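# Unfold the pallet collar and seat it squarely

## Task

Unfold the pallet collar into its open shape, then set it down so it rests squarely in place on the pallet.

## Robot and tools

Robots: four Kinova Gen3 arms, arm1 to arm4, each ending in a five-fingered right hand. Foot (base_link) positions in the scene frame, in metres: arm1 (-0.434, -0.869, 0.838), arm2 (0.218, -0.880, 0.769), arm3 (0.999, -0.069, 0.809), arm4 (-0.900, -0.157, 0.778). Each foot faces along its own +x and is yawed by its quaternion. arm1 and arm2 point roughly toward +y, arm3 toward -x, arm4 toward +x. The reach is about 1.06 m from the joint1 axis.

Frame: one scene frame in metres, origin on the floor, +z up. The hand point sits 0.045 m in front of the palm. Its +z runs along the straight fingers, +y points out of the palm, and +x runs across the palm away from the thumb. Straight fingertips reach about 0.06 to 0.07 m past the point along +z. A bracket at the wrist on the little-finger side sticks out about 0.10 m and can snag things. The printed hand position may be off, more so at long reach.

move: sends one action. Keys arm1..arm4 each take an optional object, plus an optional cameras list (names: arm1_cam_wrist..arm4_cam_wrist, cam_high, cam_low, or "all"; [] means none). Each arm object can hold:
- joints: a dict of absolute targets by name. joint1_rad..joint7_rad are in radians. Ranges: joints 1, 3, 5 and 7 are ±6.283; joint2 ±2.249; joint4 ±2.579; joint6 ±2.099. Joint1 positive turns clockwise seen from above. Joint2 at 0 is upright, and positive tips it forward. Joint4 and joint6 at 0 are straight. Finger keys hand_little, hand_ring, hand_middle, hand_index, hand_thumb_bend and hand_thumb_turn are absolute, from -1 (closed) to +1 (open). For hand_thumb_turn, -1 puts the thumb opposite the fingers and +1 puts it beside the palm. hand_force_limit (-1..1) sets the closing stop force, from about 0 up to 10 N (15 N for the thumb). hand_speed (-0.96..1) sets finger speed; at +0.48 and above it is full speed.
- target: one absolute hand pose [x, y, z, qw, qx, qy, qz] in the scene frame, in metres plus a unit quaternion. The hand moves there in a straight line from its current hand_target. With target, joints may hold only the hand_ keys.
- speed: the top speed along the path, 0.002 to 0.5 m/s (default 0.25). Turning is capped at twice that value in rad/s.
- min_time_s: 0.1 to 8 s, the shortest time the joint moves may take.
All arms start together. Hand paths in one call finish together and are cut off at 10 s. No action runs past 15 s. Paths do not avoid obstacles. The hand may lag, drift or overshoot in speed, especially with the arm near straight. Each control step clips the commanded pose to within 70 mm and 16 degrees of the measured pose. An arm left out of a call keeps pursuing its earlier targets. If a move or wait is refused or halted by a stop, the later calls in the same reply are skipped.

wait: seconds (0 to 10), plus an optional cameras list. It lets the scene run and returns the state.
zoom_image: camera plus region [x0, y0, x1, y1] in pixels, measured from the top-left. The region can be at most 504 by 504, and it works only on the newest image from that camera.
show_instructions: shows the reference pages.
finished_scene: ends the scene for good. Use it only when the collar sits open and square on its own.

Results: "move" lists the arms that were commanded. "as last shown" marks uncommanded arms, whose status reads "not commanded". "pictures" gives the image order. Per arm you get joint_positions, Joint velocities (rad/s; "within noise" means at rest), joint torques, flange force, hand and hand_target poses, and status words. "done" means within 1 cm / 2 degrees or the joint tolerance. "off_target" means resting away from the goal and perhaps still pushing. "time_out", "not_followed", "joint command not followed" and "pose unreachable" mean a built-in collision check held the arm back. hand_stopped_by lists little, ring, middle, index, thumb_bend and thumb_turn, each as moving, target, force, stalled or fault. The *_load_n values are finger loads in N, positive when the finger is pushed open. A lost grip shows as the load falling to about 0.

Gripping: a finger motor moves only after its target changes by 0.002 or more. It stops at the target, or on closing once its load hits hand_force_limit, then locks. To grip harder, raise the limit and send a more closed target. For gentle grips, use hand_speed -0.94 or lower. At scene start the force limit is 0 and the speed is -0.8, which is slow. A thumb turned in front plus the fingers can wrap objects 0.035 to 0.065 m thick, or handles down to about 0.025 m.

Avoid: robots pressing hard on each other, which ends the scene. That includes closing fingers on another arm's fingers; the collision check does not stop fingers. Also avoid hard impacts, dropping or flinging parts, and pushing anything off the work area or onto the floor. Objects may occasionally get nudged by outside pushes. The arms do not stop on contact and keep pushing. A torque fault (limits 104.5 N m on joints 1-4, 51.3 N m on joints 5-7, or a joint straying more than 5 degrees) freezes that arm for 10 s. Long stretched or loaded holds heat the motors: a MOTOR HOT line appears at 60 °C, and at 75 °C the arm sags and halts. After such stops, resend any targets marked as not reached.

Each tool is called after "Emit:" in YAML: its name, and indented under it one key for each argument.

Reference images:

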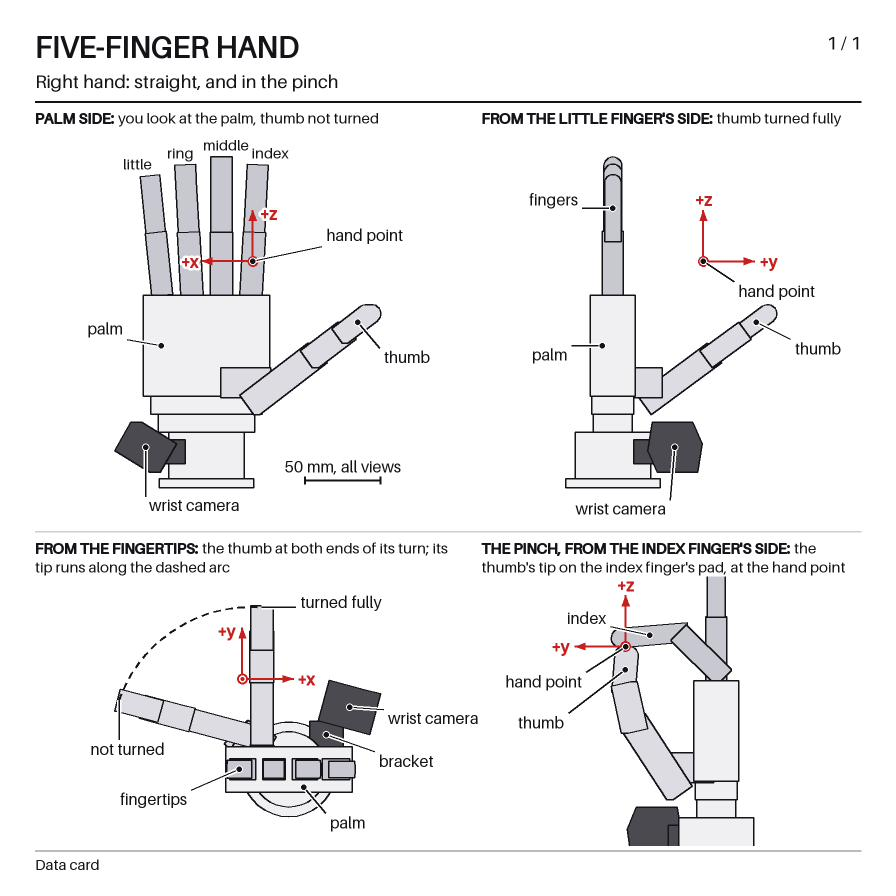

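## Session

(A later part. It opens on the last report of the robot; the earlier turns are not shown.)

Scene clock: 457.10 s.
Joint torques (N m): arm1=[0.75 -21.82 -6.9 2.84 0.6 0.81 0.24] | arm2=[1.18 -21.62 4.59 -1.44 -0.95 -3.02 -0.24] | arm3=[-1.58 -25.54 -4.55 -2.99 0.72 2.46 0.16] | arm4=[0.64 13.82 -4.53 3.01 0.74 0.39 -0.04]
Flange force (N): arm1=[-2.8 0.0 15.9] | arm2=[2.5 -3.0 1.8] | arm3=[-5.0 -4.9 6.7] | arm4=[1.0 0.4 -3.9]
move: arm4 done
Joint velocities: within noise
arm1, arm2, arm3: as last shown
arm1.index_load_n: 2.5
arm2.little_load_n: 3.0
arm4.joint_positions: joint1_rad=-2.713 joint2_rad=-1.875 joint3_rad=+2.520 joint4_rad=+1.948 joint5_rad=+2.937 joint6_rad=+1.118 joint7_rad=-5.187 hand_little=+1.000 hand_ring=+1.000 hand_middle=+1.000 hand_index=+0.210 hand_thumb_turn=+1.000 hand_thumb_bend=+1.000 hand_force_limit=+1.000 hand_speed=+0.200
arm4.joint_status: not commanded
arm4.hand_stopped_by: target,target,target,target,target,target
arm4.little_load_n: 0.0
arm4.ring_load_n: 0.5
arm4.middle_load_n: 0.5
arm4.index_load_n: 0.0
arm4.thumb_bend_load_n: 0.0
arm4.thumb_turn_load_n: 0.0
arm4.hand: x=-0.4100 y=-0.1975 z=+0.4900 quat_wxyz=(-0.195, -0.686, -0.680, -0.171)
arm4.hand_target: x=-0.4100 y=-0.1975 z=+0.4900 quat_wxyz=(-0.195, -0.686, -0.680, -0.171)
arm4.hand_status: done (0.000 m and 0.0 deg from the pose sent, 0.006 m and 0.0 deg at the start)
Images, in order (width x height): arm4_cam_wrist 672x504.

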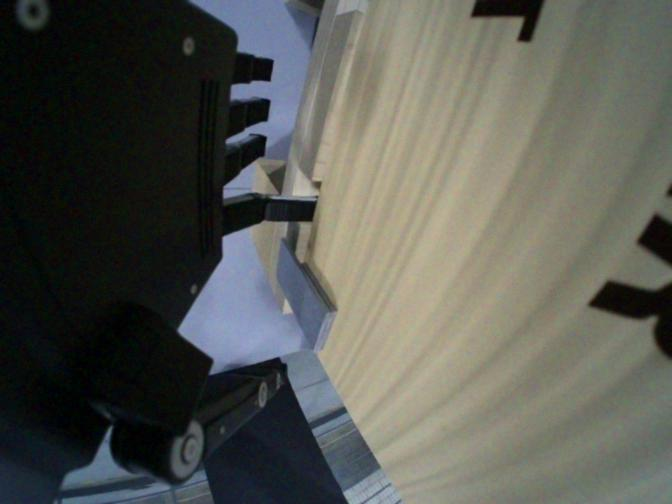

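Emit:
move:
  arm4: {"target": [-0.3955, -0.1977, 0.49, 0.1949, 0.6861, 0.67972, 0.17106], "speed": 0.05}

Emit:
move:
  arm4: {"target": [-0.3955, -0.1977, 0.4955, 0.1949, 0.6861, 0.67972, 0.17106], "speed": 0.04}
  cameras: ["cam_high", "arm4_cam_wrist"]

Emit:
zoom_image:
  camera: "cam_high"
  region: [400, 255, 450, 315]

Scene clock: 458.37 s.
Joint torques (N m): arm1=[0.69 -21.9 -6.92 2.85 0.62 0.8 0.2] | arm2=[1.15 -21.61 4.55 -1.46 -0.96 -3 -0.24] | arm3=[-1.54 -25.5 -4.55 -3.05 0.74 2.46 0.15] | arm4=[0.68 14.23 -4.63 2.75 0.74 0.36 -0.02]
Flange force (N): arm1=[-2.8 -0.2 16.0] | arm2=[2.3 -3.1 1.7] | arm3=[-4.8 -4.8 6.4] | arm4=[1.3 0.4 -3.8]
move: arm4 done
Joint velocities: within noise
arm1, arm2, arm3: as last shown
arm1.middle_load_n: 3.5
arm1.index_load_n: 3.0
arm2.little_load_n: 3.5
arm2.middle_load_n: 2.5
arm3.thumb_bend_load_n: 0.0
arm4.joint_positions: joint1_rad=-2.726 joint2_rad=-1.859 joint3_rad=+2.506 joint4_rad=+1.916 joint5_rad=+2.910 joint6_rad=+1.082 joint7_rad=-5.175 hand_little=+1.000 hand_ring=+1.000 hand_middle=+1.000 hand_index=+0.210 hand_thumb_turn=+1.000 hand_thumb_bend=+1.000 hand_force_limit=+1.000 hand_speed=+0.200
arm4.joint_status: not commanded
arm4.hand_stopped_by: target,target,target,target,target,target
arm4.little_load_n: 0.0
arm4.ring_load_n: 0.0
arm4.middle_load_n: 0.0
arm4.index_load_n: 0.0
arm4.thumb_bend_load_n: 0.0
arm4.thumb_turn_load_n: 0.0
arm4.hand: x=-0.3955 y=-0.1977 z=+0.4900 quat_wxyz=(-0.195, -0.686, -0.680, -0.171)
arm4.hand_target: x=-0.3955 y=-0.1977 z=+0.4900 quat_wxyz=(-0.195, -0.686, -0.680, -0.171)
arm4.hand_status: done (0.000 m and 0.0 deg from the pose sent, 0.015 m and 0.0 deg at the start)
pictures: none

Scene clock: 459.33 s.
Joint torques (N m): arm1=[0.43 -20.96 -6.57 1.3 0.49 1.16 0.17] | arm2=[1.54 -21.67 4.85 -0.9 -1.08 -2.95 -0.25] | arm3=[-2.11 -25.05 -5.05 -3 0.89 2.25 0.24] | arm4=[0.6 16.29 -5.9 3.55 1.59 0.98 0.05]
Flange force (N): arm1=[-2.1 -0.8 8.6] | arm2=[3.2 -2.8 3.6] | arm3=[-5.8 -4.4 5.4] | arm4=[1.3 -1.5 2.7]
move: arm4 done
Joint velocities: within noise
arm1.joint_positions: joint1_rad=+0.881 joint2_rad=+1.842 joint3_rad=-0.641 joint4_rad=+1.436 joint5_rad=+2.818 joint6_rad=+0.458 joint7_rad=+1.485 hand_little=+0.212 hand_ring=+0.213 hand_middle=+0.212 hand_index=+0.212 hand_thumb_turn=+1.000 hand_thumb_bend=+1.000 hand_force_limit=+1.000 hand_speed=+0.000
arm1.joint_status: not commanded
arm1.hand_stopped_by: target,target,target,target,target,target
arm1.little_load_n: 1.5
arm1.ring_load_n: 3.5
arm1.middle_load_n: 2.0
arm1.index_load_n: 1.5
arm1.thumb_bend_load_n: 0.0
arm1.thumb_turn_load_n: -0.5
arm1.hand: x=-0.2000 y=-0.2970 z=+0.5015 quat_wxyz=(+0.002, +0.008, +0.966, +0.259)
arm1.hand_target: x=-0.2000 y=-0.2970 z=+0.5015 quat_wxyz=(+0.002, +0.008, +0.966, +0.259)
arm1.hand_status: not commanded
arm2, arm3: as last shown
arm2.middle_load_n: 3.5
arm2.index_load_n: 3.0
arm3.little_load_n: 9.5
arm3.ring_load_n: 0.5
arm4.joint_positions: joint1_rad=-2.726 joint2_rad=-1.849 joint3_rad=+2.502 joint4_rad=+1.930 joint5_rad=+2.902 joint6_rad=+1.088 joint7_rad=-5.175 hand_little=+1.000 hand_ring=+1.000 hand_middle=+1.000 hand_index=+0.211 hand_thumb_turn=+1.000 hand_thumb_bend=+1.000 hand_force_limit=+1.000 hand_speed=+0.200
arm4.joint_status: not commanded
arm4.hand_stopped_by: target,target,target,target,target,target
arm4.little_load_n: 0.0
arm4.ring_load_n: 0.0
arm4.middle_load_n: 0.0
arm4.index_load_n: 6.5
arm4.thumb_bend_load_n: 0.0
arm4.thumb_turn_load_n: 0.0
arm4.hand: x=-0.3955 y=-0.1977 z=+0.4955 quat_wxyz=(-0.195, -0.686, -0.680, -0.171)
arm4.hand_target: x=-0.3955 y=-0.1977 z=+0.4955 quat_wxyz=(-0.195, -0.686, -0.680, -0.171)
arm4.hand_status: done (0.000 m and 0.0 deg from the pose sent, 0.006 m and 0.0 deg at the start)
pictures: arm4_cam_wrist, cam_high
Images, in order (width x height): arm4_cam_wrist 672x504, cam_high 672x504.

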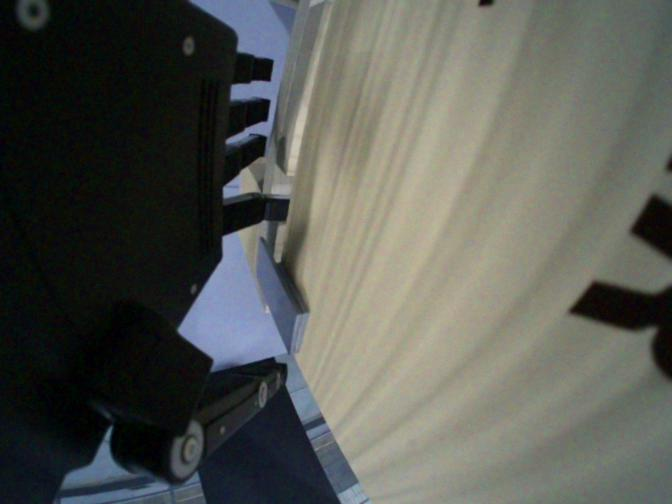

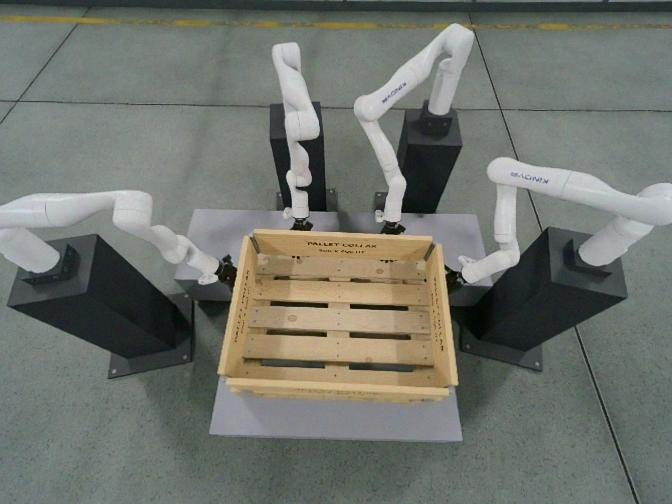

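Scaled by 8.400 from the camera's image (finer frame: 960x720).

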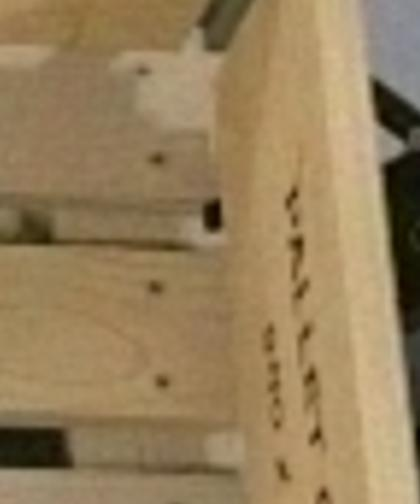

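Emit:
move:
  arm1: {"target": [-0.20, -0.297, 0.499, 0.00226, 0.00843, 0.96589, 0.25881], "speed": 0.02}
  arm2: {"target": [0.21, -0.306, 0.5015, 0.00226, 0.00843, 0.96589, 0.25881], "speed": 0.03}
  arm3: {"target": [0.3835, -0.1407, 0.4958, -0.19727, -0.67903, 0.68669, 0.16867], "speed": 0.03}
  arm4: {"target": [-0.3955, -0.1977, 0.494, 0.1949, 0.6861, 0.67972, 0.17106], "speed": 0.03}
  cameras: ["arm1_cam_wrist", "arm2_cam_wrist"]

Emit:
zoom_image:
  camera: "arm2_cam_wrist"
  region: [210, 200, 330, 420]

Emit:
zoom_image:
  camera: "arm1_cam_wrist"
  region: [230, 0, 400, 120]

Scene clock: 460.83 s.
Joint torques (N m): arm1=[0.71 -21.22 -6.43 1.22 0.44 1.32 0.11] | arm2=[1.38 -21.5 4.75 -1.03 -1.03 -2.94 -0.25] | arm3=[-1.45 -25.13 -4.42 -3.09 0.68 2.4 0.16] | arm4=[0.03 15.78 -6.19 3.96 1.65 0.63 0.1]
Flange force (N): arm1=[-1.8 -0.7 9.4] | arm2=[2.9 -2.6 2.8] | arm3=[-4.7 -4.7 5.4] | arm4=[0.1 -1.6 2.5]
move: arm1 done; arm2 done; arm3 done; arm4 done
Joint velocities: within noise
arm1.joint_positions: joint1_rad=+0.881 joint2_rad=+1.848 joint3_rad=-0.641 joint4_rad=+1.429 joint5_rad=+2.820 joint6_rad=+0.455 joint7_rad=+1.486 hand_little=+0.212 hand_ring=+0.213 hand_middle=+0.212 hand_index=+0.212 hand_thumb_turn=+1.000 hand_thumb_bend=+1.000 hand_force_limit=+1.000 hand_speed=+0.000
arm1.joint_status: not commanded
arm1.hand_stopped_by: target,target,target,target,target,target
arm1.little_load_n: 1.5
arm1.ring_load_n: 3.5
arm1.middle_load_n: 2.0
arm1.index_load_n: 2.0
arm1.thumb_bend_load_n: 0.0
arm1.thumb_turn_load_n: 0.0
arm1.hand: x=-0.2000 y=-0.2970 z=+0.4990 quat_wxyz=(+0.002, +0.008, +0.966, +0.259)
arm1.hand_target: x=-0.2000 y=-0.2970 z=+0.4990 quat_wxyz=(+0.002, +0.008, +0.966, +0.259)
arm1.hand_status: done (0.000 m and 0.0 deg from the pose sent, 0.003 m and 0.0 deg at the start)
arm2.joint_positions: joint1_rad=-0.138 joint2_rad=+1.561 joint3_rad=+0.078 joint4_rad=+1.771 joint5_rad=-0.105 joint6_rad=-0.699 joint7_rad=-3.332 hand_little=+0.212 hand_ring=+1.000 hand_middle=+0.212 hand_index=+0.212 hand_thumb_turn=+1.000 hand_thumb_bend=+1.000 hand_force_limit=+1.000 hand_speed=+0.000
arm2.joint_status: not commanded
arm2.hand_stopped_by: target,fault,target,target,target,target
arm2.little_load_n: 3.5
arm2.ring_load_n: 0.0
arm2.middle_load_n: 3.0
arm2.index_load_n: 3.0
arm2.thumb_bend_load_n: 0.0
arm2.thumb_turn_load_n: 0.0
arm2.hand: x=+0.2100 y=-0.3060 z=+0.5015 quat_wxyz=(-0.002, -0.008, -0.966, -0.259)
arm2.hand_target: x=+0.2100 y=-0.3060 z=+0.5015 quat_wxyz=(-0.002, -0.008, -0.966, -0.259)
arm2.hand_status: done (0.000 m and 0.0 deg from the pose sent, 0.004 m and 0.0 deg at the start)
arm3.joint_positions: joint1_rad=+0.109 joint2_rad=+1.659 joint3_rad=-0.224 joint4_rad=+1.513 joint5_rad=+2.785 joint6_rad=+0.602 joint7_rad=+0.307 hand_little=+0.211 hand_ring=+1.000 hand_middle=+1.000 hand_index=+1.000 hand_thumb_turn=+1.000 hand_thumb_bend=+1.000 hand_force_limit=+0.000 hand_speed=+0.200
arm3.joint_status: not commanded
arm3.hand_stopped_by: target,target,target,target,target,target
arm3.little_load_n: 9.5
arm3.ring_load_n: 0.0
arm3.middle_load_n: 0.0
arm3.index_load_n: 0.0
arm3.thumb_bend_load_n: 0.0
arm3.thumb_turn_load_n: 0.0
arm3.hand: x=+0.3835 y=-0.1407 z=+0.4958 quat_wxyz=(+0.197, +0.679, -0.687, -0.169)
arm3.hand_target: x=+0.3835 y=-0.1407 z=+0.4958 quat_wxyz=(+0.197, +0.679, -0.687, -0.169)
arm3.hand_status: done (0.000 m and 0.0 deg from the pose sent, 0.003 m and 0.0 deg at the start)
arm4.joint_positions: joint1_rad=-2.726 joint2_rad=-1.852 joint3_rad=+2.503 joint4_rad=+1.926 joint5_rad=+2.904 joint6_rad=+1.086 joint7_rad=-5.175 hand_little=+1.000 hand_ring=+1.000 hand_middle=+1.000 hand_index=+0.211 hand_thumb_turn=+1.000 hand_thumb_bend=+1.000 hand_force_limit=+1.000 hand_speed=+0.200
arm4.joint_status: not commanded
arm4.hand_stopped_by: target,target,target,target,target,target
arm4.little_load_n: 0.0
arm4.ring_load_n: 0.0
arm4.middle_load_n: 0.0
arm4.index_load_n: 6.0
arm4.thumb_bend_load_n: 0.0
arm4.thumb_turn_load_n: 0.0
arm4.hand: x=-0.3955 y=-0.1977 z=+0.4940 quat_wxyz=(-0.195, -0.686, -0.680, -0.171)
arm4.hand_target: x=-0.3955 y=-0.1977 z=+0.4940 quat_wxyz=(-0.195, -0.686, -0.680, -0.171)
arm4.hand_status: done (0.000 m and 0.0 deg from the pose sent, 0.001 m and 0.0 deg at the start)
Images, in order (width x height): arm1_cam_wrist 672x504, arm2_cam_wrist 672x504.

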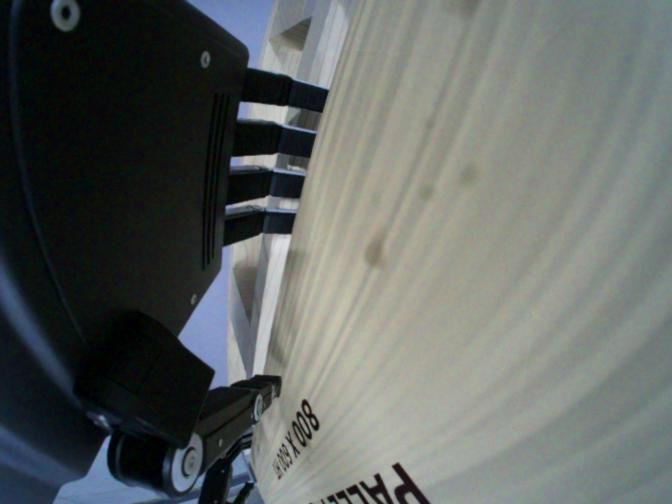

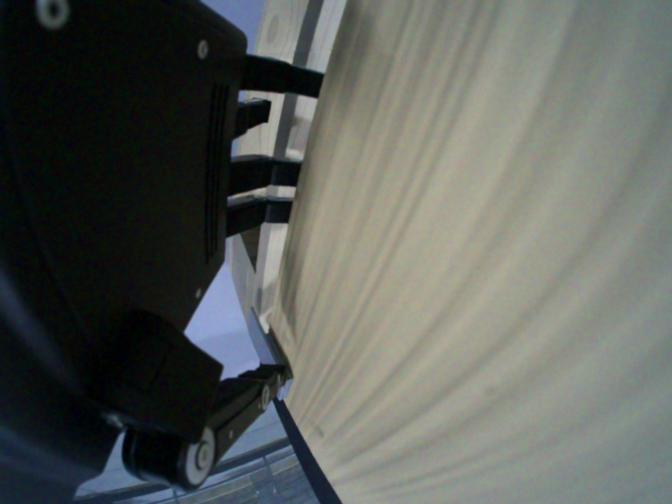

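Scaled by 2.291 from the camera's image (finer frame: 960x720).

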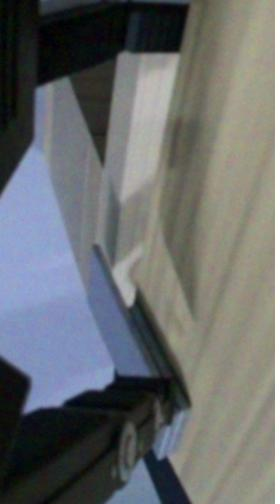

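Scaled by 2.965 from the camera's image (finer frame: 960x720).

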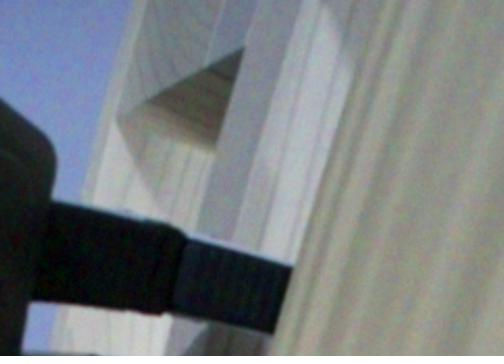

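Emit:
move:
  arm1: {"target": [-0.20, -0.297, 0.4965, 0.00226, 0.00843, 0.96589, 0.25881], "speed": 0.02}
  arm2: {"target": [0.21, -0.306, 0.498, 0.00226, 0.00843, 0.96589, 0.25881], "speed": 0.03}
  arm3: {"target": [0.3835, -0.1407, 0.493, -0.19727, -0.67903, 0.68669, 0.16867], "speed": 0.03}
  arm4: {"target": [-0.3955, -0.1977, 0.492, 0.1949, 0.6861, 0.67972, 0.17106], "speed": 0.03}

Scene clock: 462.00 s.
Joint torques (N m): arm1=[0.83 -21.58 -6.69 1.26 0.5 1.28 0.11] | arm2=[1.33 -21.39 4.66 -1.1 -1.02 -2.89 -0.25] | arm3=[-1.06 -25.16 -4.1 -3.25 0.52 2.53 0.13] | arm4=[-0.38 15.41 -6.31 4.08 1.78 0.36 0.11]
Flange force (N): arm1=[-1.7 -0.9 10.4] | arm2=[2.8 -2.7 2.3] | arm3=[-4.3 -4.8 5.1] | arm4=[-0.6 -1.4 1.6]
move: arm1 done; arm2 done; arm3 done; arm4 done
Joint velocities: within noise
arm1.joint_positions: joint1_rad=+0.880 joint2_rad=+1.853 joint3_rad=-0.641 joint4_rad=+1.422 joint5_rad=+2.823 joint6_rad=+0.453 joint7_rad=+1.486 hand_little=+0.212 hand_ring=+0.213 hand_middle=+0.212 hand_index=+0.212 hand_thumb_turn=+1.000 hand_thumb_bend=+1.000 hand_force_limit=+1.000 hand_speed=+0.000
arm1.joint_status: not commanded
arm1.hand_stopped_by: target,target,target,target,target,target
arm1.little_load_n: 1.5
arm1.ring_load_n: 3.5
arm1.middle_load_n: 2.5
arm1.index_load_n: 2.5
arm1.thumb_bend_load_n: -0.5
arm1.thumb_turn_load_n: 0.0
arm1.hand: x=-0.2000 y=-0.2970 z=+0.4965 quat_wxyz=(+0.002, +0.008, +0.966, +0.259)
arm1.hand_target: x=-0.2000 y=-0.2970 z=+0.4965 quat_wxyz=(+0.002, +0.008, +0.966, +0.259)
arm1.hand_status: done (0.000 m and 0.0 deg from the pose sent, 0.003 m and 0.0 deg at the start)
arm2.joint_positions: joint1_rad=-0.138 joint2_rad=+1.570 joint3_rad=+0.077 joint4_rad=+1.763 joint5_rad=-0.105 joint6_rad=-0.699 joint7_rad=-3.332 hand_little=+0.212 hand_ring=+1.000 hand_middle=+0.212 hand_index=+0.212 hand_thumb_turn=+1.000 hand_thumb_bend=+1.000 hand_force_limit=+1.000 hand_speed=+0.000
arm2.joint_status: not commanded
arm2.hand_stopped_by: target,fault,target,target,target,target
arm2.little_load_n: 3.0
arm2.ring_load_n: 0.0
arm2.middle_load_n: 3.0
arm2.index_load_n: 3.0
arm2.thumb_bend_load_n: 0.0
arm2.thumb_turn_load_n: 0.0
arm2.hand: x=+0.2100 y=-0.3060 z=+0.4980 quat_wxyz=(-0.002, -0.008, -0.966, -0.259)
arm2.hand_target: x=+0.2100 y=-0.3060 z=+0.4980 quat_wxyz=(-0.002, -0.008, -0.966, -0.259)
arm2.hand_status: done (0.000 m and 0.0 deg from the pose sent, 0.004 m and 0.0 deg at the start)
arm3.joint_positions: joint1_rad=+0.109 joint2_rad=+1.666 joint3_rad=-0.224 joint4_rad=+1.506 joint5_rad=+2.786 joint6_rad=+0.601 joint7_rad=+0.307 hand_little=+0.211 hand_ring=+1.000 hand_middle=+1.000 hand_index=+1.000 hand_thumb_turn=+1.000 hand_thumb_bend=+1.000 hand_force_limit=+0.000 hand_speed=+0.200
arm3.joint_status: not commanded
arm3.hand_stopped_by: target,target,target,target,target,target
arm3.little_load_n: 9.0
arm3.ring_load_n: 0.0
arm3.middle_load_n: 0.0
arm3.index_load_n: 0.0
arm3.thumb_bend_load_n: 0.0
arm3.thumb_turn_load_n: 0.0
arm3.hand: x=+0.3835 y=-0.1407 z=+0.4930 quat_wxyz=(+0.197, +0.679, -0.687, -0.169)
arm3.hand_target: x=+0.3835 y=-0.1407 z=+0.4930 quat_wxyz=(+0.197, +0.679, -0.687, -0.169)
arm3.hand_status: done (0.000 m and 0.0 deg from the pose sent, 0.003 m and 0.0 deg at the start)
arm4.joint_positions: joint1_rad=-2.726 joint2_rad=-1.855 joint3_rad=+2.505 joint4_rad=+1.921 joint5_rad=+2.907 joint6_rad=+1.084 joint7_rad=-5.175 hand_little=+1.000 hand_ring=+1.000 hand_middle=+1.000 hand_index=+0.211 hand_thumb_turn=+1.000 hand_thumb_bend=+1.000 hand_force_limit=+1.000 hand_speed=+0.200
arm4.joint_status: not commanded
arm4.hand_stopped_by: target,target,target,target,target,target
arm4.little_load_n: 0.0
arm4.ring_load_n: 0.0
arm4.middle_load_n: 0.0
arm4.index_load_n: 6.0
arm4.thumb_bend_load_n: 0.0
arm4.thumb_turn_load_n: 0.0
arm4.hand: x=-0.3955 y=-0.1977 z=+0.4920 quat_wxyz=(-0.195, -0.686, -0.680, -0.171)
arm4.hand_target: x=-0.3955 y=-0.1977 z=+0.4920 quat_wxyz=(-0.195, -0.686, -0.680, -0.171)
arm4.hand_status: done (0.000 m and 0.0 deg from the pose sent, 0.002 m and 0.0 deg at the start)
pictures: none

Emit:
move:
  arm1: {"target": [-0.20, -0.297, 0.494, 0.00226, 0.00843, 0.96589, 0.25881], "speed": 0.02}
  arm2: {"target": [0.21, -0.306, 0.4945, 0.00226, 0.00843, 0.96589, 0.25881], "speed": 0.03}
  arm3: {"target": [0.3835, -0.1407, 0.4903, -0.19727, -0.67903, 0.68669, 0.16867], "speed": 0.03}
  arm4: {"target": [-0.3955, -0.1977, 0.49, 0.1949, 0.6861, 0.67972, 0.17106], "speed": 0.03}
  cameras: ["cam_low", "arm2_cam_wrist", "arm3_cam_wrist"]

Emit:
zoom_image:
  camera: "arm2_cam_wrist"
  region: [210, 200, 330, 420]

Emit:
zoom_image:
  camera: "cam_low"
  region: [500, 220, 640, 340]

Emit:
zoom_image:
  camera: "arm3_cam_wrist"
  region: [220, 0, 420, 160]

Scene clock: 463.30 s.
Joint torques (N m): arm1=[0.82 -22.03 -6.97 1.29 0.6 1.34 0.09] | arm2=[1.5 -21.08 4.81 -1.03 -1.05 -2.77 -0.25] | arm3=[-0.67 -25.21 -3.69 -3.29 0.39 2.6 0.09] | arm4=[-0.57 15.03 -6.35 4.26 1.75 0.13 0.13]
Flange force (N): arm1=[-1.9 -1.2 11.5] | arm2=[3.1 -2.5 1.7] | arm3=[-3.6 -5.1 5.1] | arm4=[-1.0 -1.3 1.2]
move: arm1 done; arm2 done; arm3 done; arm4 done
Joint velocities: within noise
arm1.joint_positions: joint1_rad=+0.880 joint2_rad=+1.859 joint3_rad=-0.641 joint4_rad=+1.415 joint5_rad=+2.825 joint6_rad=+0.451 joint7_rad=+1.487 hand_little=+0.212 hand_ring=+0.213 hand_middle=+0.212 hand_index=+0.212 hand_thumb_turn=+1.000 hand_thumb_bend=+1.000 hand_force_limit=+1.000 hand_speed=+0.000
arm1.joint_status: not commanded
arm1.hand_stopped_by: target,target,target,target,target,target
arm1.little_load_n: 2.0
arm1.ring_load_n: 4.0
arm1.middle_load_n: 2.5
arm1.index_load_n: 3.0
arm1.thumb_bend_load_n: 0.0
arm1.thumb_turn_load_n: 0.0
arm1.hand: x=-0.2000 y=-0.2970 z=+0.4940 quat_wxyz=(+0.002, +0.008, +0.966, +0.259)
arm1.hand_target: x=-0.2000 y=-0.2970 z=+0.4940 quat_wxyz=(+0.002, +0.008, +0.966, +0.259)
arm1.hand_status: done (0.000 m and 0.0 deg from the pose sent, 0.002 m and 0.0 deg at the start)
arm2.joint_positions: joint1_rad=-0.138 joint2_rad=+1.578 joint3_rad=+0.077 joint4_rad=+1.755 joint5_rad=-0.106 joint6_rad=-0.699 joint7_rad=-3.332 hand_little=+0.212 hand_ring=+1.000 hand_middle=+0.212 hand_index=+0.212 hand_thumb_turn=+1.000 hand_thumb_bend=+1.000 hand_force_limit=+1.000 hand_speed=+0.000
arm2.joint_status: not commanded
arm2.hand_stopped_by: target,fault,target,target,target,target
arm2.little_load_n: 2.5
arm2.ring_load_n: 0.0
arm2.middle_load_n: 3.0
arm2.index_load_n: 3.0
arm2.thumb_bend_load_n: 0.0
arm2.thumb_turn_load_n: 0.0
arm2.hand: x=+0.2100 y=-0.3060 z=+0.4945 quat_wxyz=(-0.002, -0.008, -0.966, -0.259)
arm2.hand_target: x=+0.2100 y=-0.3060 z=+0.4945 quat_wxyz=(-0.002, -0.008, -0.966, -0.259)
arm2.hand_status: done (0.000 m and 0.0 deg from the pose sent, 0.003 m and 0.0 deg at the start)
arm3.joint_positions: joint1_rad=+0.109 joint2_rad=+1.672 joint3_rad=-0.224 joint4_rad=+1.498 joint5_rad=+2.787 joint6_rad=+0.600 joint7_rad=+0.307 hand_little=+0.211 hand_ring=+1.000 hand_middle=+1.000 hand_index=+1.000 hand_thumb_turn=+1.000 hand_thumb_bend=+1.000 hand_force_limit=+0.000 hand_speed=+0.200
arm3.joint_status: not commanded
arm3.hand_stopped_by: target,target,target,target,target,target
arm3.little_load_n: 9.5
arm3.ring_load_n: 0.0
arm3.middle_load_n: 0.0
arm3.index_load_n: 0.0
arm3.thumb_bend_load_n: 0.0
arm3.thumb_turn_load_n: 0.0
arm3.hand: x=+0.3835 y=-0.1407 z=+0.4903 quat_wxyz=(+0.197, +0.679, -0.687, -0.169)
arm3.hand_target: x=+0.3835 y=-0.1407 z=+0.4903 quat_wxyz=(+0.197, +0.679, -0.687, -0.169)
arm3.hand_status: done (0.000 m and 0.0 deg from the pose sent, 0.003 m and 0.0 deg at the start)
arm4.joint_positions: joint1_rad=-2.726 joint2_rad=-1.859 joint3_rad=+2.506 joint4_rad=+1.916 joint5_rad=+2.910 joint6_rad=+1.082 joint7_rad=-5.175 hand_little=+1.000 hand_ring=+1.000 hand_middle=+1.000 hand_index=+0.211 hand_thumb_turn=+1.000 hand_thumb_bend=+1.000 hand_force_limit=+1.000 hand_speed=+0.200
arm4.joint_status: not commanded
arm4.hand_stopped_by: target,target,target,target,target,target
arm4.little_load_n: 0.0
arm4.ring_load_n: 0.0
arm4.middle_load_n: 0.5
arm4.index_load_n: 5.0
arm4.thumb_bend_load_n: 0.0
arm4.thumb_turn_load_n: 0.0
arm4.hand: x=-0.3955 y=-0.1977 z=+0.4900 quat_wxyz=(-0.195, -0.686, -0.680, -0.171)
arm4.hand_target: x=-0.3955 y=-0.1977 z=+0.4900 quat_wxyz=(-0.195, -0.686, -0.680, -0.171)
arm4.hand_status: done (0.000 m and 0.0 deg from the pose sent, 0.002 m and 0.0 deg at the start)
pictures: arm2_cam_wrist, arm3_cam_wrist, cam_low
Images, in order (width x height): arm2_cam_wrist 672x504, arm3_cam_wrist 672x504, cam_low 672x504.

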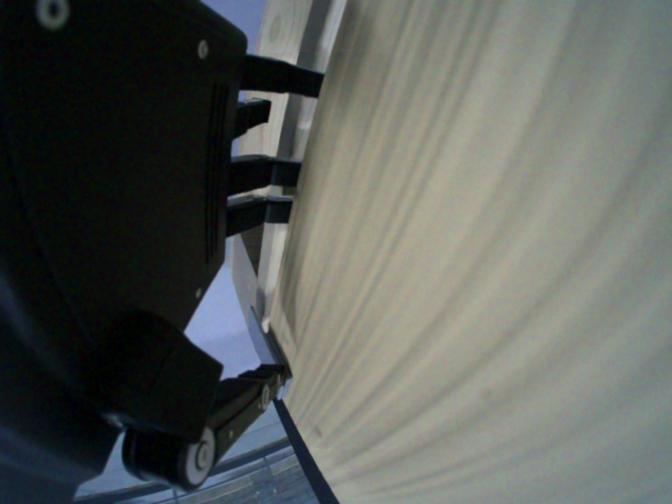

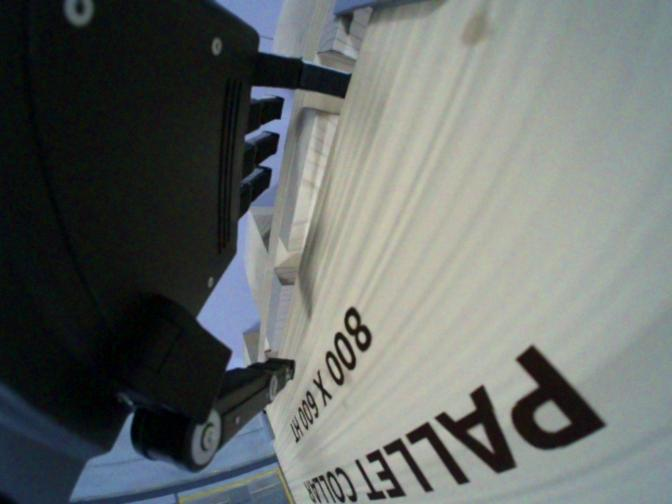

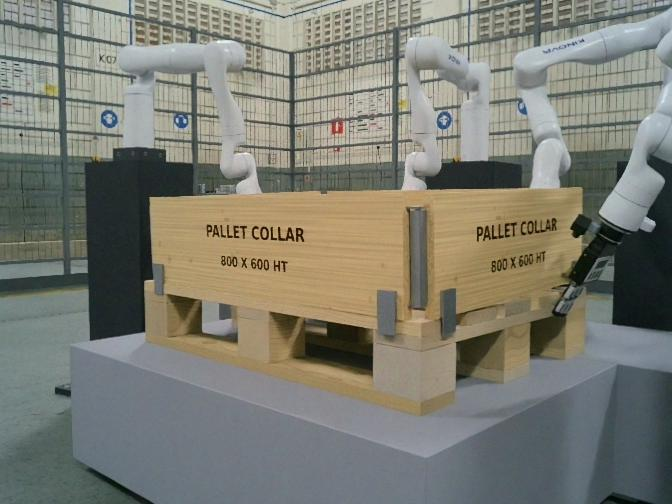

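Scaled by 2.291 from the camera's image (finer frame: 960x720).

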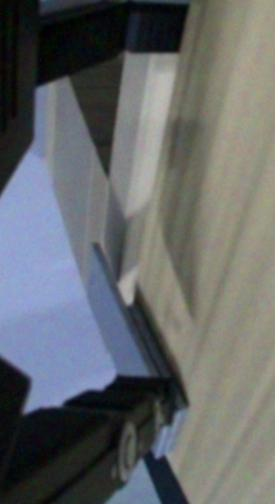

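Scaled by 3.600 from the camera's image (finer frame: 960x720).

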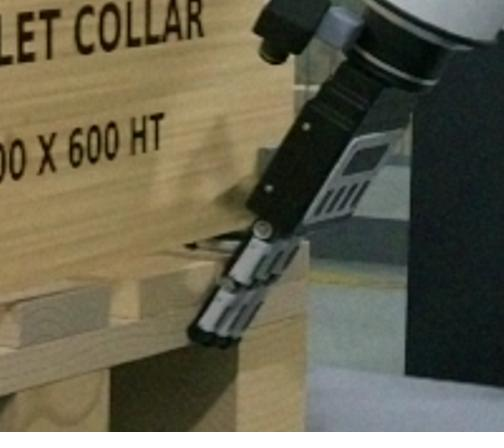

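Scaled by 2.520 from the camera's image (finer frame: 960x720).

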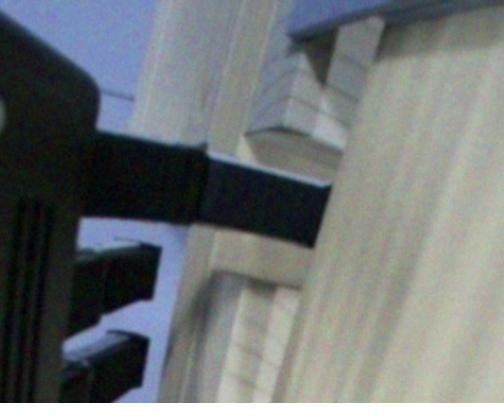

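Emit:
move:
  arm1: {"target": [-0.20, -0.297, 0.4915, 0.00226, 0.00843, 0.96589, 0.25881], "speed": 0.02}
  arm2: {"target": [0.21, -0.306, 0.492, 0.00226, 0.00843, 0.96589, 0.25881], "speed": 0.03}
  arm3: {"target": [0.3835, -0.141, 0.4882, -0.19727, -0.67903, 0.68669, 0.16867], "speed": 0.03}
  arm4: {"target": [-0.3955, -0.1977, 0.488, 0.1949, 0.6861, 0.67972, 0.17106], "speed": 0.03}

Emit:
move:
  arm1: {"target": [-0.20, -0.297, 0.490, 0.00226, 0.00843, 0.96589, 0.25881], "speed": 0.02}
  arm2: {"target": [0.21, -0.306, 0.4903, 0.00226, 0.00843, 0.96589, 0.25881], "speed": 0.03}
  arm3: {"target": [0.3835, -0.141, 0.4869, -0.19727, -0.67903, 0.68669, 0.16867], "speed": 0.03}
  arm4: {"target": [-0.3955, -0.1977, 0.4868, 0.1949, 0.6861, 0.67972, 0.17106], "speed": 0.03}
  cameras: ["all"]

Emit:
zoom_image:
  camera: "cam_low"
  region: [500, 220, 640, 340]

Emit:
zoom_image:
  camera: "arm4_cam_wrist"
  region: [220, 140, 380, 280]

Scene clock: 464.80 s.
Joint torques (N m): arm1=[0.82 -21.85 -6.79 1.27 0.53 1.34 0.13] | arm2=[1.47 -21.23 4.85 -1.13 -1.08 -2.86 -0.26] | arm3=[-1.48 -25.37 -4.43 -3.42 0.68 2.47 0.12] | arm4=[-0.81 14.91 -6.48 4.38 1.89 0.07 0.18]
Flange force (N): arm1=[-1.8 -1.1 11.1] | arm2=[3.0 -2.6 1.8] | arm3=[-5.0 -5.2 4.8] | arm4=[-1.5 -1.2 1.2]
move: arm1 done; arm2 done; arm3 done; arm4 done
Joint velocities: within noise
arm1.joint_positions: joint1_rad=+0.879 joint2_rad=+1.865 joint3_rad=-0.641 joint4_rad=+1.408 joint5_rad=+2.828 joint6_rad=+0.448 joint7_rad=+1.487 hand_little=+0.212 hand_ring=+0.213 hand_middle=+0.212 hand_index=+0.212 hand_thumb_turn=+1.000 hand_thumb_bend=+1.000 hand_force_limit=+1.000 hand_speed=+0.000
arm1.joint_status: not commanded
arm1.hand_stopped_by: target,target,target,target,target,target
arm1.little_load_n: 2.0
arm1.ring_load_n: 3.5
arm1.middle_load_n: 2.0
arm1.index_load_n: 3.0
arm1.thumb_bend_load_n: 0.0
arm1.thumb_turn_load_n: 0.0
arm1.hand: x=-0.2000 y=-0.2970 z=+0.4915 quat_wxyz=(+0.002, +0.008, +0.966, +0.259)
arm1.hand_target: x=-0.2000 y=-0.2970 z=+0.4915 quat_wxyz=(+0.002, +0.008, +0.966, +0.259)
arm1.hand_status: done (0.000 m and 0.0 deg from the pose sent, 0.002 m and 0.0 deg at the start)
arm2.joint_positions: joint1_rad=-0.138 joint2_rad=+1.584 joint3_rad=+0.077 joint4_rad=+1.749 joint5_rad=-0.106 joint6_rad=-0.699 joint7_rad=-3.332 hand_little=+0.212 hand_ring=+1.000 hand_middle=+0.212 hand_index=+0.212 hand_thumb_turn=+1.000 hand_thumb_bend=+1.000 hand_force_limit=+1.000 hand_speed=+0.000
arm2.joint_status: not commanded
arm2.hand_stopped_by: target,fault,target,target,target,target
arm2.little_load_n: 2.5
arm2.ring_load_n: 0.0
arm2.middle_load_n: 3.0
arm2.index_load_n: 3.0
arm2.thumb_bend_load_n: 0.0
arm2.thumb_turn_load_n: 0.0
arm2.hand: x=+0.2100 y=-0.3060 z=+0.4920 quat_wxyz=(-0.002, -0.008, -0.966, -0.259)
arm2.hand_target: x=+0.2100 y=-0.3060 z=+0.4920 quat_wxyz=(-0.002, -0.008, -0.966, -0.259)
arm2.hand_status: done (0.000 m and 0.0 deg from the pose sent, 0.003 m and 0.0 deg at the start)
arm3.joint_positions: joint1_rad=+0.108 joint2_rad=+1.677 joint3_rad=-0.224 joint4_rad=+1.492 joint5_rad=+2.788 joint6_rad=+0.599 joint7_rad=+0.307 hand_little=+0.211 hand_ring=+1.000 hand_middle=+1.000 hand_index=+1.000 hand_thumb_turn=+1.000 hand_thumb_bend=+1.000 hand_force_limit=+0.000 hand_speed=+0.200
arm3.joint_status: not commanded
arm3.hand_stopped_by: target,target,target,target,target,target
arm3.little_load_n: 9.0
arm3.ring_load_n: 0.0
arm3.middle_load_n: 0.0
arm3.index_load_n: 0.0
arm3.thumb_bend_load_n: 0.0
arm3.thumb_turn_load_n: 0.0
arm3.hand: x=+0.3835 y=-0.1410 z=+0.4882 quat_wxyz=(+0.197, +0.679, -0.687, -0.169)
arm3.hand_target: x=+0.3835 y=-0.1410 z=+0.4882 quat_wxyz=(+0.197, +0.679, -0.687, -0.169)
arm3.hand_status: done (0.000 m and 0.0 deg from the pose sent, 0.002 m and 0.0 deg at the start)
arm4.joint_positions: joint1_rad=-2.726 joint2_rad=-1.863 joint3_rad=+2.507 joint4_rad=+1.910 joint5_rad=+2.912 joint6_rad=+1.080 joint7_rad=-5.175 hand_little=+1.000 hand_ring=+1.000 hand_middle=+1.000 hand_index=+0.211 hand_thumb_turn=+1.000 hand_thumb_bend=+1.000 hand_force_limit=+1.000 hand_speed=+0.200
arm4.joint_status: not commanded
arm4.hand_stopped_by: target,target,target,target,target,target
arm4.little_load_n: 0.0
arm4.ring_load_n: 0.0
arm4.middle_load_n: 0.0
arm4.index_load_n: 5.5
arm4.thumb_bend_load_n: -0.5
arm4.thumb_turn_load_n: 0.0
arm4.hand: x=-0.3955 y=-0.1977 z=+0.4880 quat_wxyz=(-0.195, -0.686, -0.680, -0.171)
arm4.hand_target: x=-0.3955 y=-0.1977 z=+0.4880 quat_wxyz=(-0.195, -0.686, -0.680, -0.171)
arm4.hand_status: done (0.000 m and 0.0 deg from the pose sent, 0.002 m and 0.0 deg at the start)
pictures: none

Scene clock: 465.77 s.
Joint torques (N m): arm1=[0.88 -21.84 -6.77 1.26 0.54 1.37 0.13] | arm2=[1.37 -21.14 4.72 -1.09 -1.02 -2.77 -0.28] | arm3=[-1.38 -25.48 -4.27 -3.41 0.62 2.55 0.11] | arm4=[-0.95 14.86 -6.59 4.46 1.89 -0.02 0.18]
Flange force (N): arm1=[-1.8 -1.0 11.2] | arm2=[2.8 -2.6 1.7] | arm3=[-4.9 -5.2 5.2] | arm4=[-1.8 -1.4 1.2]
move: arm1 done; arm2 done; arm3 done; arm4 done
Joint velocities: within noise
arm1.joint_positions: joint1_rad=+0.879 joint2_rad=+1.868 joint3_rad=-0.641 joint4_rad=+1.403 joint5_rad=+2.829 joint6_rad=+0.447 joint7_rad=+1.488 hand_little=+0.212 hand_ring=+0.213 hand_middle=+0.212 hand_index=+0.212 hand_thumb_turn=+1.000 hand_thumb_bend=+1.000 hand_force_limit=+1.000 hand_speed=+0.000
arm1.joint_status: not commanded
arm1.hand_stopped_by: target,target,target,target,target,target
arm1.little_load_n: 1.5
arm1.ring_load_n: 4.0
arm1.middle_load_n: 2.0
arm1.index_load_n: 2.5
arm1.thumb_bend_load_n: 0.0
arm1.thumb_turn_load_n: 0.0
arm1.hand: x=-0.2000 y=-0.2970 z=+0.4900 quat_wxyz=(+0.002, +0.008, +0.966, +0.259)
arm1.hand_target: x=-0.2000 y=-0.2970 z=+0.4900 quat_wxyz=(+0.002, +0.008, +0.966, +0.259)
arm1.hand_status: done (0.000 m and 0.0 deg from the pose sent, 0.001 m and 0.0 deg at the start)
arm2.joint_positions: joint1_rad=-0.138 joint2_rad=+1.588 joint3_rad=+0.077 joint4_rad=+1.745 joint5_rad=-0.107 joint6_rad=-0.699 joint7_rad=-3.332 hand_little=+0.212 hand_ring=+1.000 hand_middle=+0.212 hand_index=+0.212 hand_thumb_turn=+1.000 hand_thumb_bend=+1.000 hand_force_limit=+1.000 hand_speed=+0.000
arm2.joint_status: not commanded
arm2.hand_stopped_by: target,fault,target,target,target,target
arm2.little_load_n: 2.0
arm2.ring_load_n: 0.0
arm2.middle_load_n: 3.0
arm2.index_load_n: 3.0
arm2.thumb_bend_load_n: 0.0
arm2.thumb_turn_load_n: 0.0
arm2.hand: x=+0.2100 y=-0.3060 z=+0.4903 quat_wxyz=(-0.002, -0.008, -0.966, -0.259)
arm2.hand_target: x=+0.2100 y=-0.3060 z=+0.4903 quat_wxyz=(-0.002, -0.008, -0.966, -0.259)
arm2.hand_status: done (0.000 m and 0.0 deg from the pose sent, 0.002 m and 0.0 deg at the start)
arm3.joint_positions: joint1_rad=+0.108 joint2_rad=+1.680 joint3_rad=-0.224 joint4_rad=+1.489 joint5_rad=+2.788 joint6_rad=+0.599 joint7_rad=+0.307 hand_little=+0.211 hand_ring=+1.000 hand_middle=+1.000 hand_index=+1.000 hand_thumb_turn=+1.000 hand_thumb_bend=+1.000 hand_force_limit=+0.000 hand_speed=+0.200
arm3.joint_status: not commanded
arm3.hand_stopped_by: target,target,target,target,target,target
arm3.little_load_n: 9.5
arm3.ring_load_n: 0.0
arm3.middle_load_n: 0.0
arm3.index_load_n: 0.0
arm3.thumb_bend_load_n: 0.0
arm3.thumb_turn_load_n: 0.0
arm3.hand: x=+0.3835 y=-0.1410 z=+0.4869 quat_wxyz=(+0.197, +0.679, -0.687, -0.169)
arm3.hand_target: x=+0.3835 y=-0.1410 z=+0.4869 quat_wxyz=(+0.197, +0.679, -0.687, -0.169)
arm3.hand_status: done (0.000 m and 0.0 deg from the pose sent, 0.001 m and 0.0 deg at the start)
arm4.joint_positions: joint1_rad=-2.726 joint2_rad=-1.866 joint3_rad=+2.508 joint4_rad=+1.907 joint5_rad=+2.914 joint6_rad=+1.079 joint7_rad=-5.175 hand_little=+1.000 hand_ring=+1.000 hand_middle=+1.000 hand_index=+0.211 hand_thumb_turn=+1.000 hand_thumb_bend=+1.000 hand_force_limit=+1.000 hand_speed=+0.200
arm4.joint_status: not commanded
arm4.hand_stopped_by: target,target,target,target,target,target
arm4.little_load_n: 0.0
arm4.ring_load_n: 0.0
arm4.middle_load_n: 0.0
arm4.index_load_n: 5.5
arm4.thumb_bend_load_n: 0.0
arm4.thumb_turn_load_n: 0.0
arm4.hand: x=-0.3955 y=-0.1977 z=+0.4868 quat_wxyz=(-0.195, -0.686, -0.680, -0.171)
arm4.hand_target: x=-0.3955 y=-0.1977 z=+0.4868 quat_wxyz=(-0.195, -0.686, -0.680, -0.171)
arm4.hand_status: done (0.000 m and 0.0 deg from the pose sent, 0.001 m and 0.0 deg at the start)
pictures: arm1_cam_wrist, arm2_cam_wrist, arm3_cam_wrist, arm4_cam_wrist, cam_high, cam_low
Images, in order (width x height): arm1_cam_wrist 672x504, arm2_cam_wrist 672x504, arm3_cam_wrist 672x504, arm4_cam_wrist 672x504, cam_high 672x504, cam_low 672x504.

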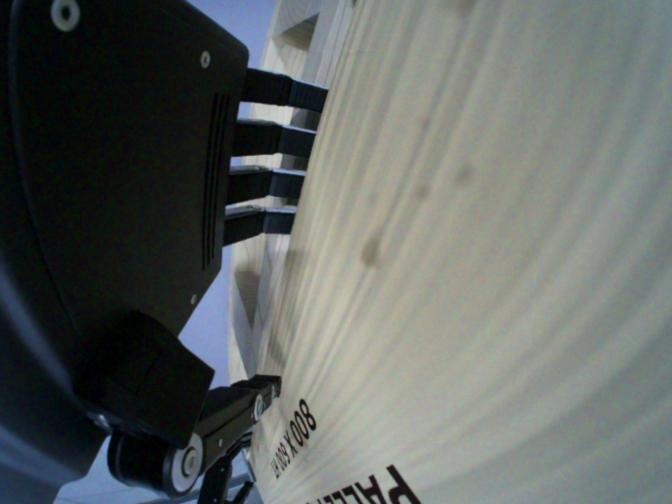

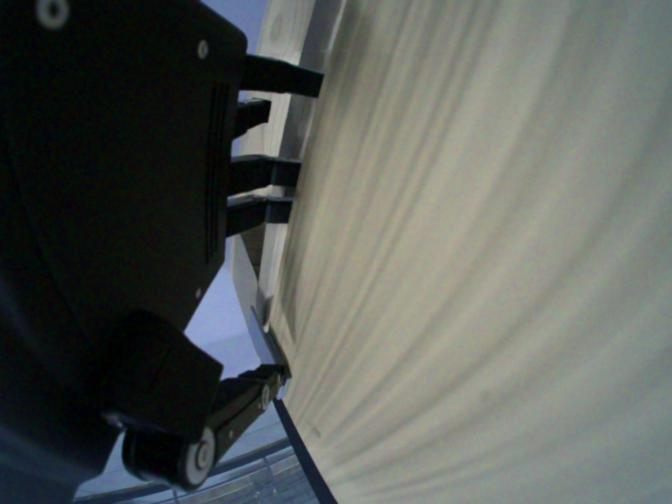

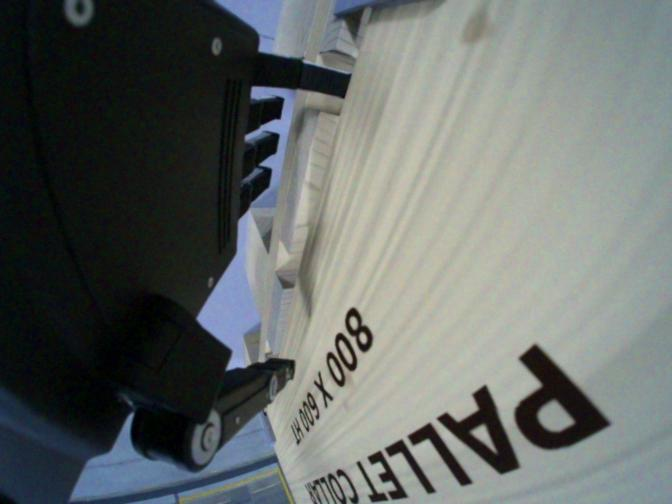

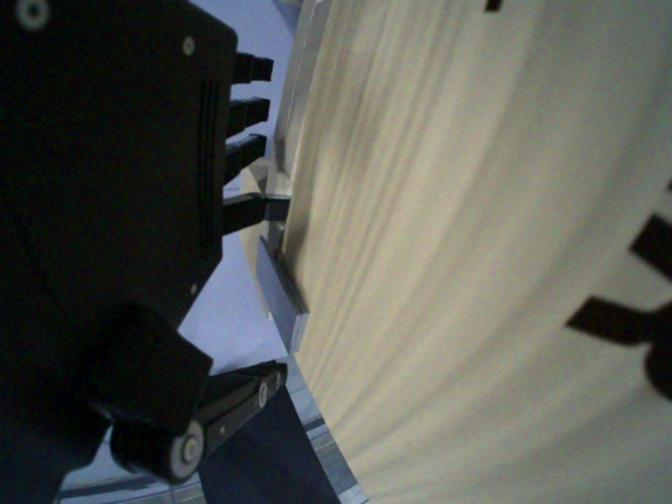

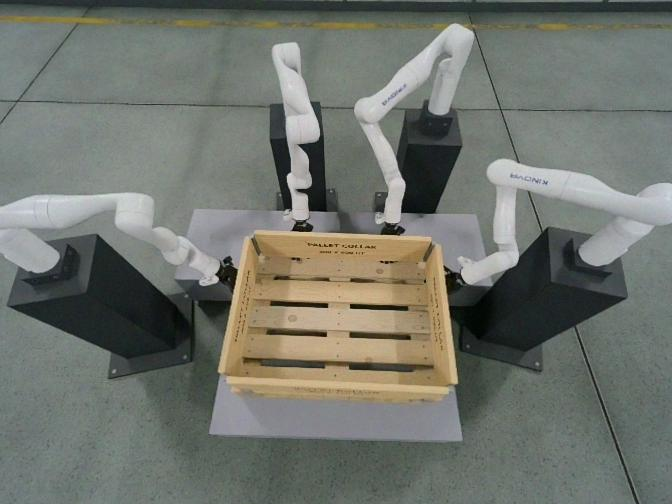

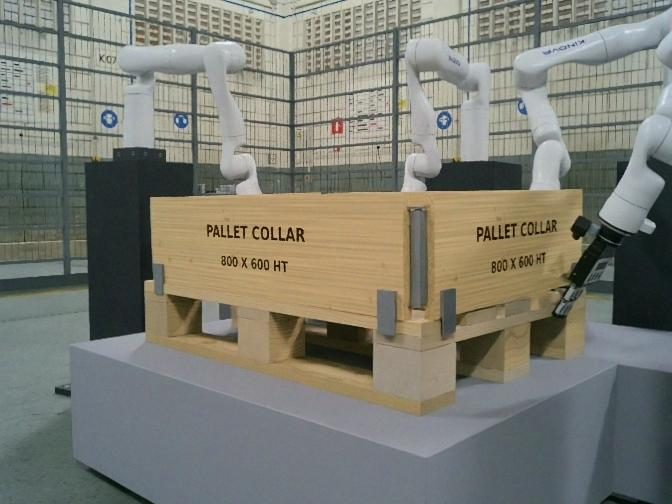

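Scaled by 3.600 from the camera's image (finer frame: 960x720).

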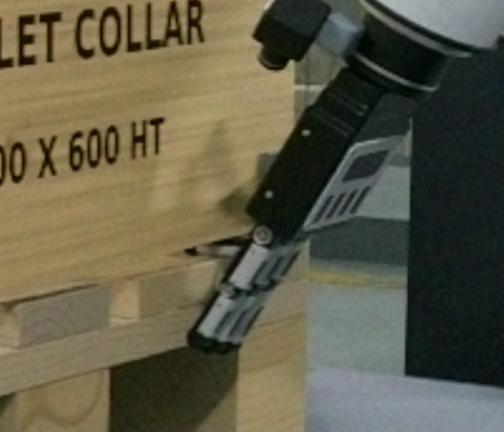

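Scaled by 3.150 from the camera's image (finer frame: 960x720).

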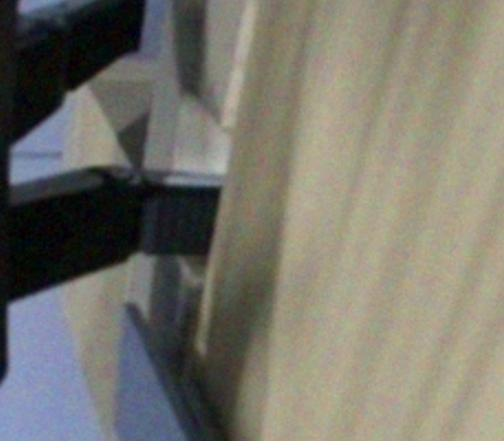

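Emit:
move:
  arm2: {"target": [0.21, -0.306, 0.4892, 0.00226, 0.00843, 0.96589, 0.25881], "speed": 0.02}

Scene clock: 467.57 s.
Joint torques (N m): arm1=[1.03 -22.14 -6.84 1.44 0.6 1.34 0.11] | arm2=[1.08 -19.74 4.12 -0.83 -0.8 -2.27 -0.2] | arm3=[-1.52 -26.34 -4.59 -3.35 0.76 2.71 0.11] | arm4=[-0.98 14.7 -6.58 4.57 1.86 -0.11 0.17]
Flange force (N): arm1=[-1.7 -0.8 12.6] | arm2=[2.3 -1.3 -0.7] | arm3=[-4.9 -5.6 7.5] | arm4=[-1.9 -1.3 1.2]
move: arm2 done
Joint velocities: within noise
arm1, arm3, arm4: as last shown
arm1.little_load_n: 2.0
arm1.middle_load_n: 2.5
arm1.index_load_n: 3.0
arm2.joint_positions: joint1_rad=-0.138 joint2_rad=+1.590 joint3_rad=+0.077 joint4_rad=+1.742 joint5_rad=-0.107 joint6_rad=-0.699 joint7_rad=-3.332 hand_little=+0.212 hand_ring=+1.000 hand_middle=+0.212 hand_index=+0.212 hand_thumb_turn=+1.000 hand_thumb_bend=+1.000 hand_force_limit=+1.000 hand_speed=+0.000
arm2.joint_status: not commanded
arm2.hand_stopped_by: target,fault,target,target,target,target
arm2.little_load_n: 1.5
arm2.ring_load_n: 0.0
arm2.middle_load_n: 1.5
arm2.index_load_n: 1.5
arm2.thumb_bend_load_n: 0.0
arm2.thumb_turn_load_n: 0.0
arm2.hand: x=+0.2100 y=-0.3060 z=+0.4892 quat_wxyz=(-0.002, -0.008, -0.966, -0.259)
arm2.hand_target: x=+0.2100 y=-0.3060 z=+0.4892 quat_wxyz=(-0.002, -0.008, -0.966, -0.259)
arm2.hand_status: done (0.000 m and 0.0 deg from the pose sent, 0.001 m and 0.0 deg at the start)
arm3.little_load_n: 12.0
arm3.thumb_bend_load_n: -0.5
arm4.index_load_n: 5.0
pictures: none

Emit:
move:
  arm2: {"target": [0.21, -0.309, 0.4886, 0.00226, 0.00843, 0.96589, 0.25881], "speed": 0.02}

Emit:
move:
  arm2: {"target": [0.21, -0.345, 0.4892, 0.00226, 0.00843, 0.96589, 0.25881], "speed": 0.06}
  cameras: ["arm2_cam_wrist"]

Emit:
zoom_image:
  camera: "arm2_cam_wrist"
  region: [240, 220, 380, 400]

Scene clock: 468.73 s.
Joint torques (N m): arm1=[-0.12 -23.77 -8.9 0.17 1.16 1.39 0.22] | arm2=[0.66 -17.87 3.37 0.98 -0.62 -1.44 -0.19] | arm3=[-1.46 -26.68 -4.61 -3.4 0.8 2.81 0.1] | arm4=[-0.71 15.27 -6.57 4.18 1.9 0.15 0.17]
Flange force (N): arm1=[-1.9 -5.0 9.2] | arm2=[1.8 1.6 0.9] | arm3=[-4.7 -5.8 8.2] | arm4=[-1.2 -1.8 1.2]
move: arm2 done
Joint velocities: within noise
arm1, arm3, arm4: as last shown
arm1.little_load_n: 1.5
arm2.joint_positions: joint1_rad=-0.139 joint2_rad=+1.593 joint3_rad=+0.076 joint4_rad=+1.749 joint5_rad=-0.108 joint6_rad=-0.709 joint7_rad=-3.333 hand_little=+0.212 hand_ring=+1.000 hand_middle=+0.212 hand_index=+0.212 hand_thumb_turn=+1.000 hand_thumb_bend=+1.000 hand_force_limit=+1.000 hand_speed=+0.000
arm2.joint_status: not commanded
arm2.hand_stopped_by: target,fault,target,target,target,target
arm2.little_load_n: 0.5
arm2.ring_load_n: 0.0
arm2.middle_load_n: 1.0
arm2.index_load_n: 1.5
arm2.thumb_bend_load_n: 0.0
arm2.thumb_turn_load_n: 0.0
arm2.hand: x=+0.2100 y=-0.3090 z=+0.4886 quat_wxyz=(-0.002, -0.008, -0.966, -0.259)
arm2.hand_target: x=+0.2100 y=-0.3090 z=+0.4886 quat_wxyz=(-0.002, -0.008, -0.966, -0.259)
arm2.hand_status: done (0.000 m and 0.0 deg from the pose sent, 0.003 m and 0.0 deg at the start)
arm3.little_load_n: 13.0
arm3.thumb_bend_load_n: 0.0
arm4.index_load_n: 5.5
pictures: none

Scene clock: 469.83 s.
Joint torques (N m): arm1=[0.53 -23.52 -8.12 0.85 0.95 1.4 0.2] | arm2=[0.81 -16.39 3.33 1.47 -0.63 -1.28 -0.24] | arm3=[-1.63 -27.72 -4.87 -3.71 0.91 3.1 0.12] | arm4=[-0.93 14.86 -6.58 4.32 1.87 -0.01 0.19]
Flange force (N): arm1=[-1.7 -3.3 12.3] | arm2=[2.8 1.6 -1.7] | arm3=[-5.2 -6.6 9.7] | arm4=[-1.8 -1.5 0.7]
move: arm2 done
Joint velocities: within noise
arm1, arm3, arm4: as last shown
arm1.little_load_n: 2.0
arm1.middle_load_n: 3.0
arm1.index_load_n: 4.0
arm2.joint_positions: joint1_rad=-0.153 joint2_rad=+1.613 joint3_rad=+0.063 joint4_rad=+1.845 joint5_rad=-0.122 joint6_rad=-0.824 joint7_rad=-3.339 hand_little=+0.212 hand_ring=+1.000 hand_middle=+0.212 hand_index=+0.212 hand_thumb_turn=+1.000 hand_thumb_bend=+1.000 hand_force_limit=+1.000 hand_speed=+0.000
arm2.joint_status: not commanded
arm2.hand_stopped_by: target,fault,target,target,target,target
arm2.little_load_n: 0.0
arm2.ring_load_n: 0.0
arm2.middle_load_n: 0.0
arm2.index_load_n: 0.0
arm2.thumb_bend_load_n: 0.0
arm2.thumb_turn_load_n: 0.0
arm2.hand: x=+0.2100 y=-0.3450 z=+0.4892 quat_wxyz=(-0.002, -0.008, -0.966, -0.259)
arm2.hand_target: x=+0.2100 y=-0.3450 z=+0.4892 quat_wxyz=(-0.002, -0.008, -0.966, -0.259)
arm2.hand_status: done (0.000 m and 0.0 deg from the pose sent, 0.036 m and 0.0 deg at the start)
arm3.little_load_n: 15.0
arm4.index_load_n: 5.0
Images, in order (width x height): arm2_cam_wrist 672x504.

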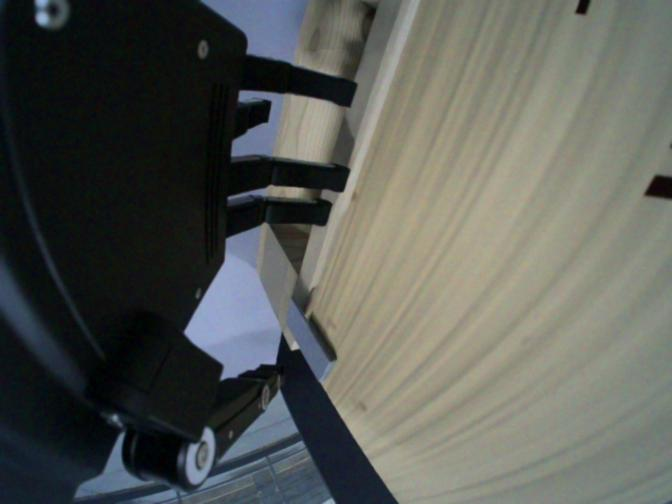

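Scaled by 2.800 from the camera's image (finer frame: 960x720).

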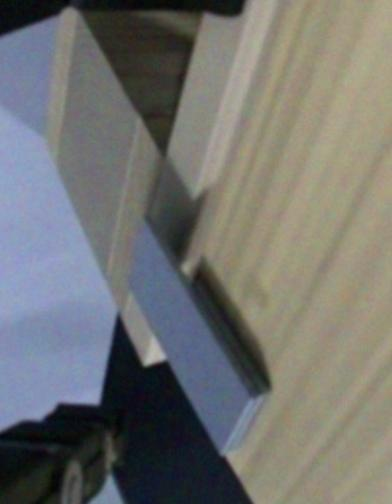

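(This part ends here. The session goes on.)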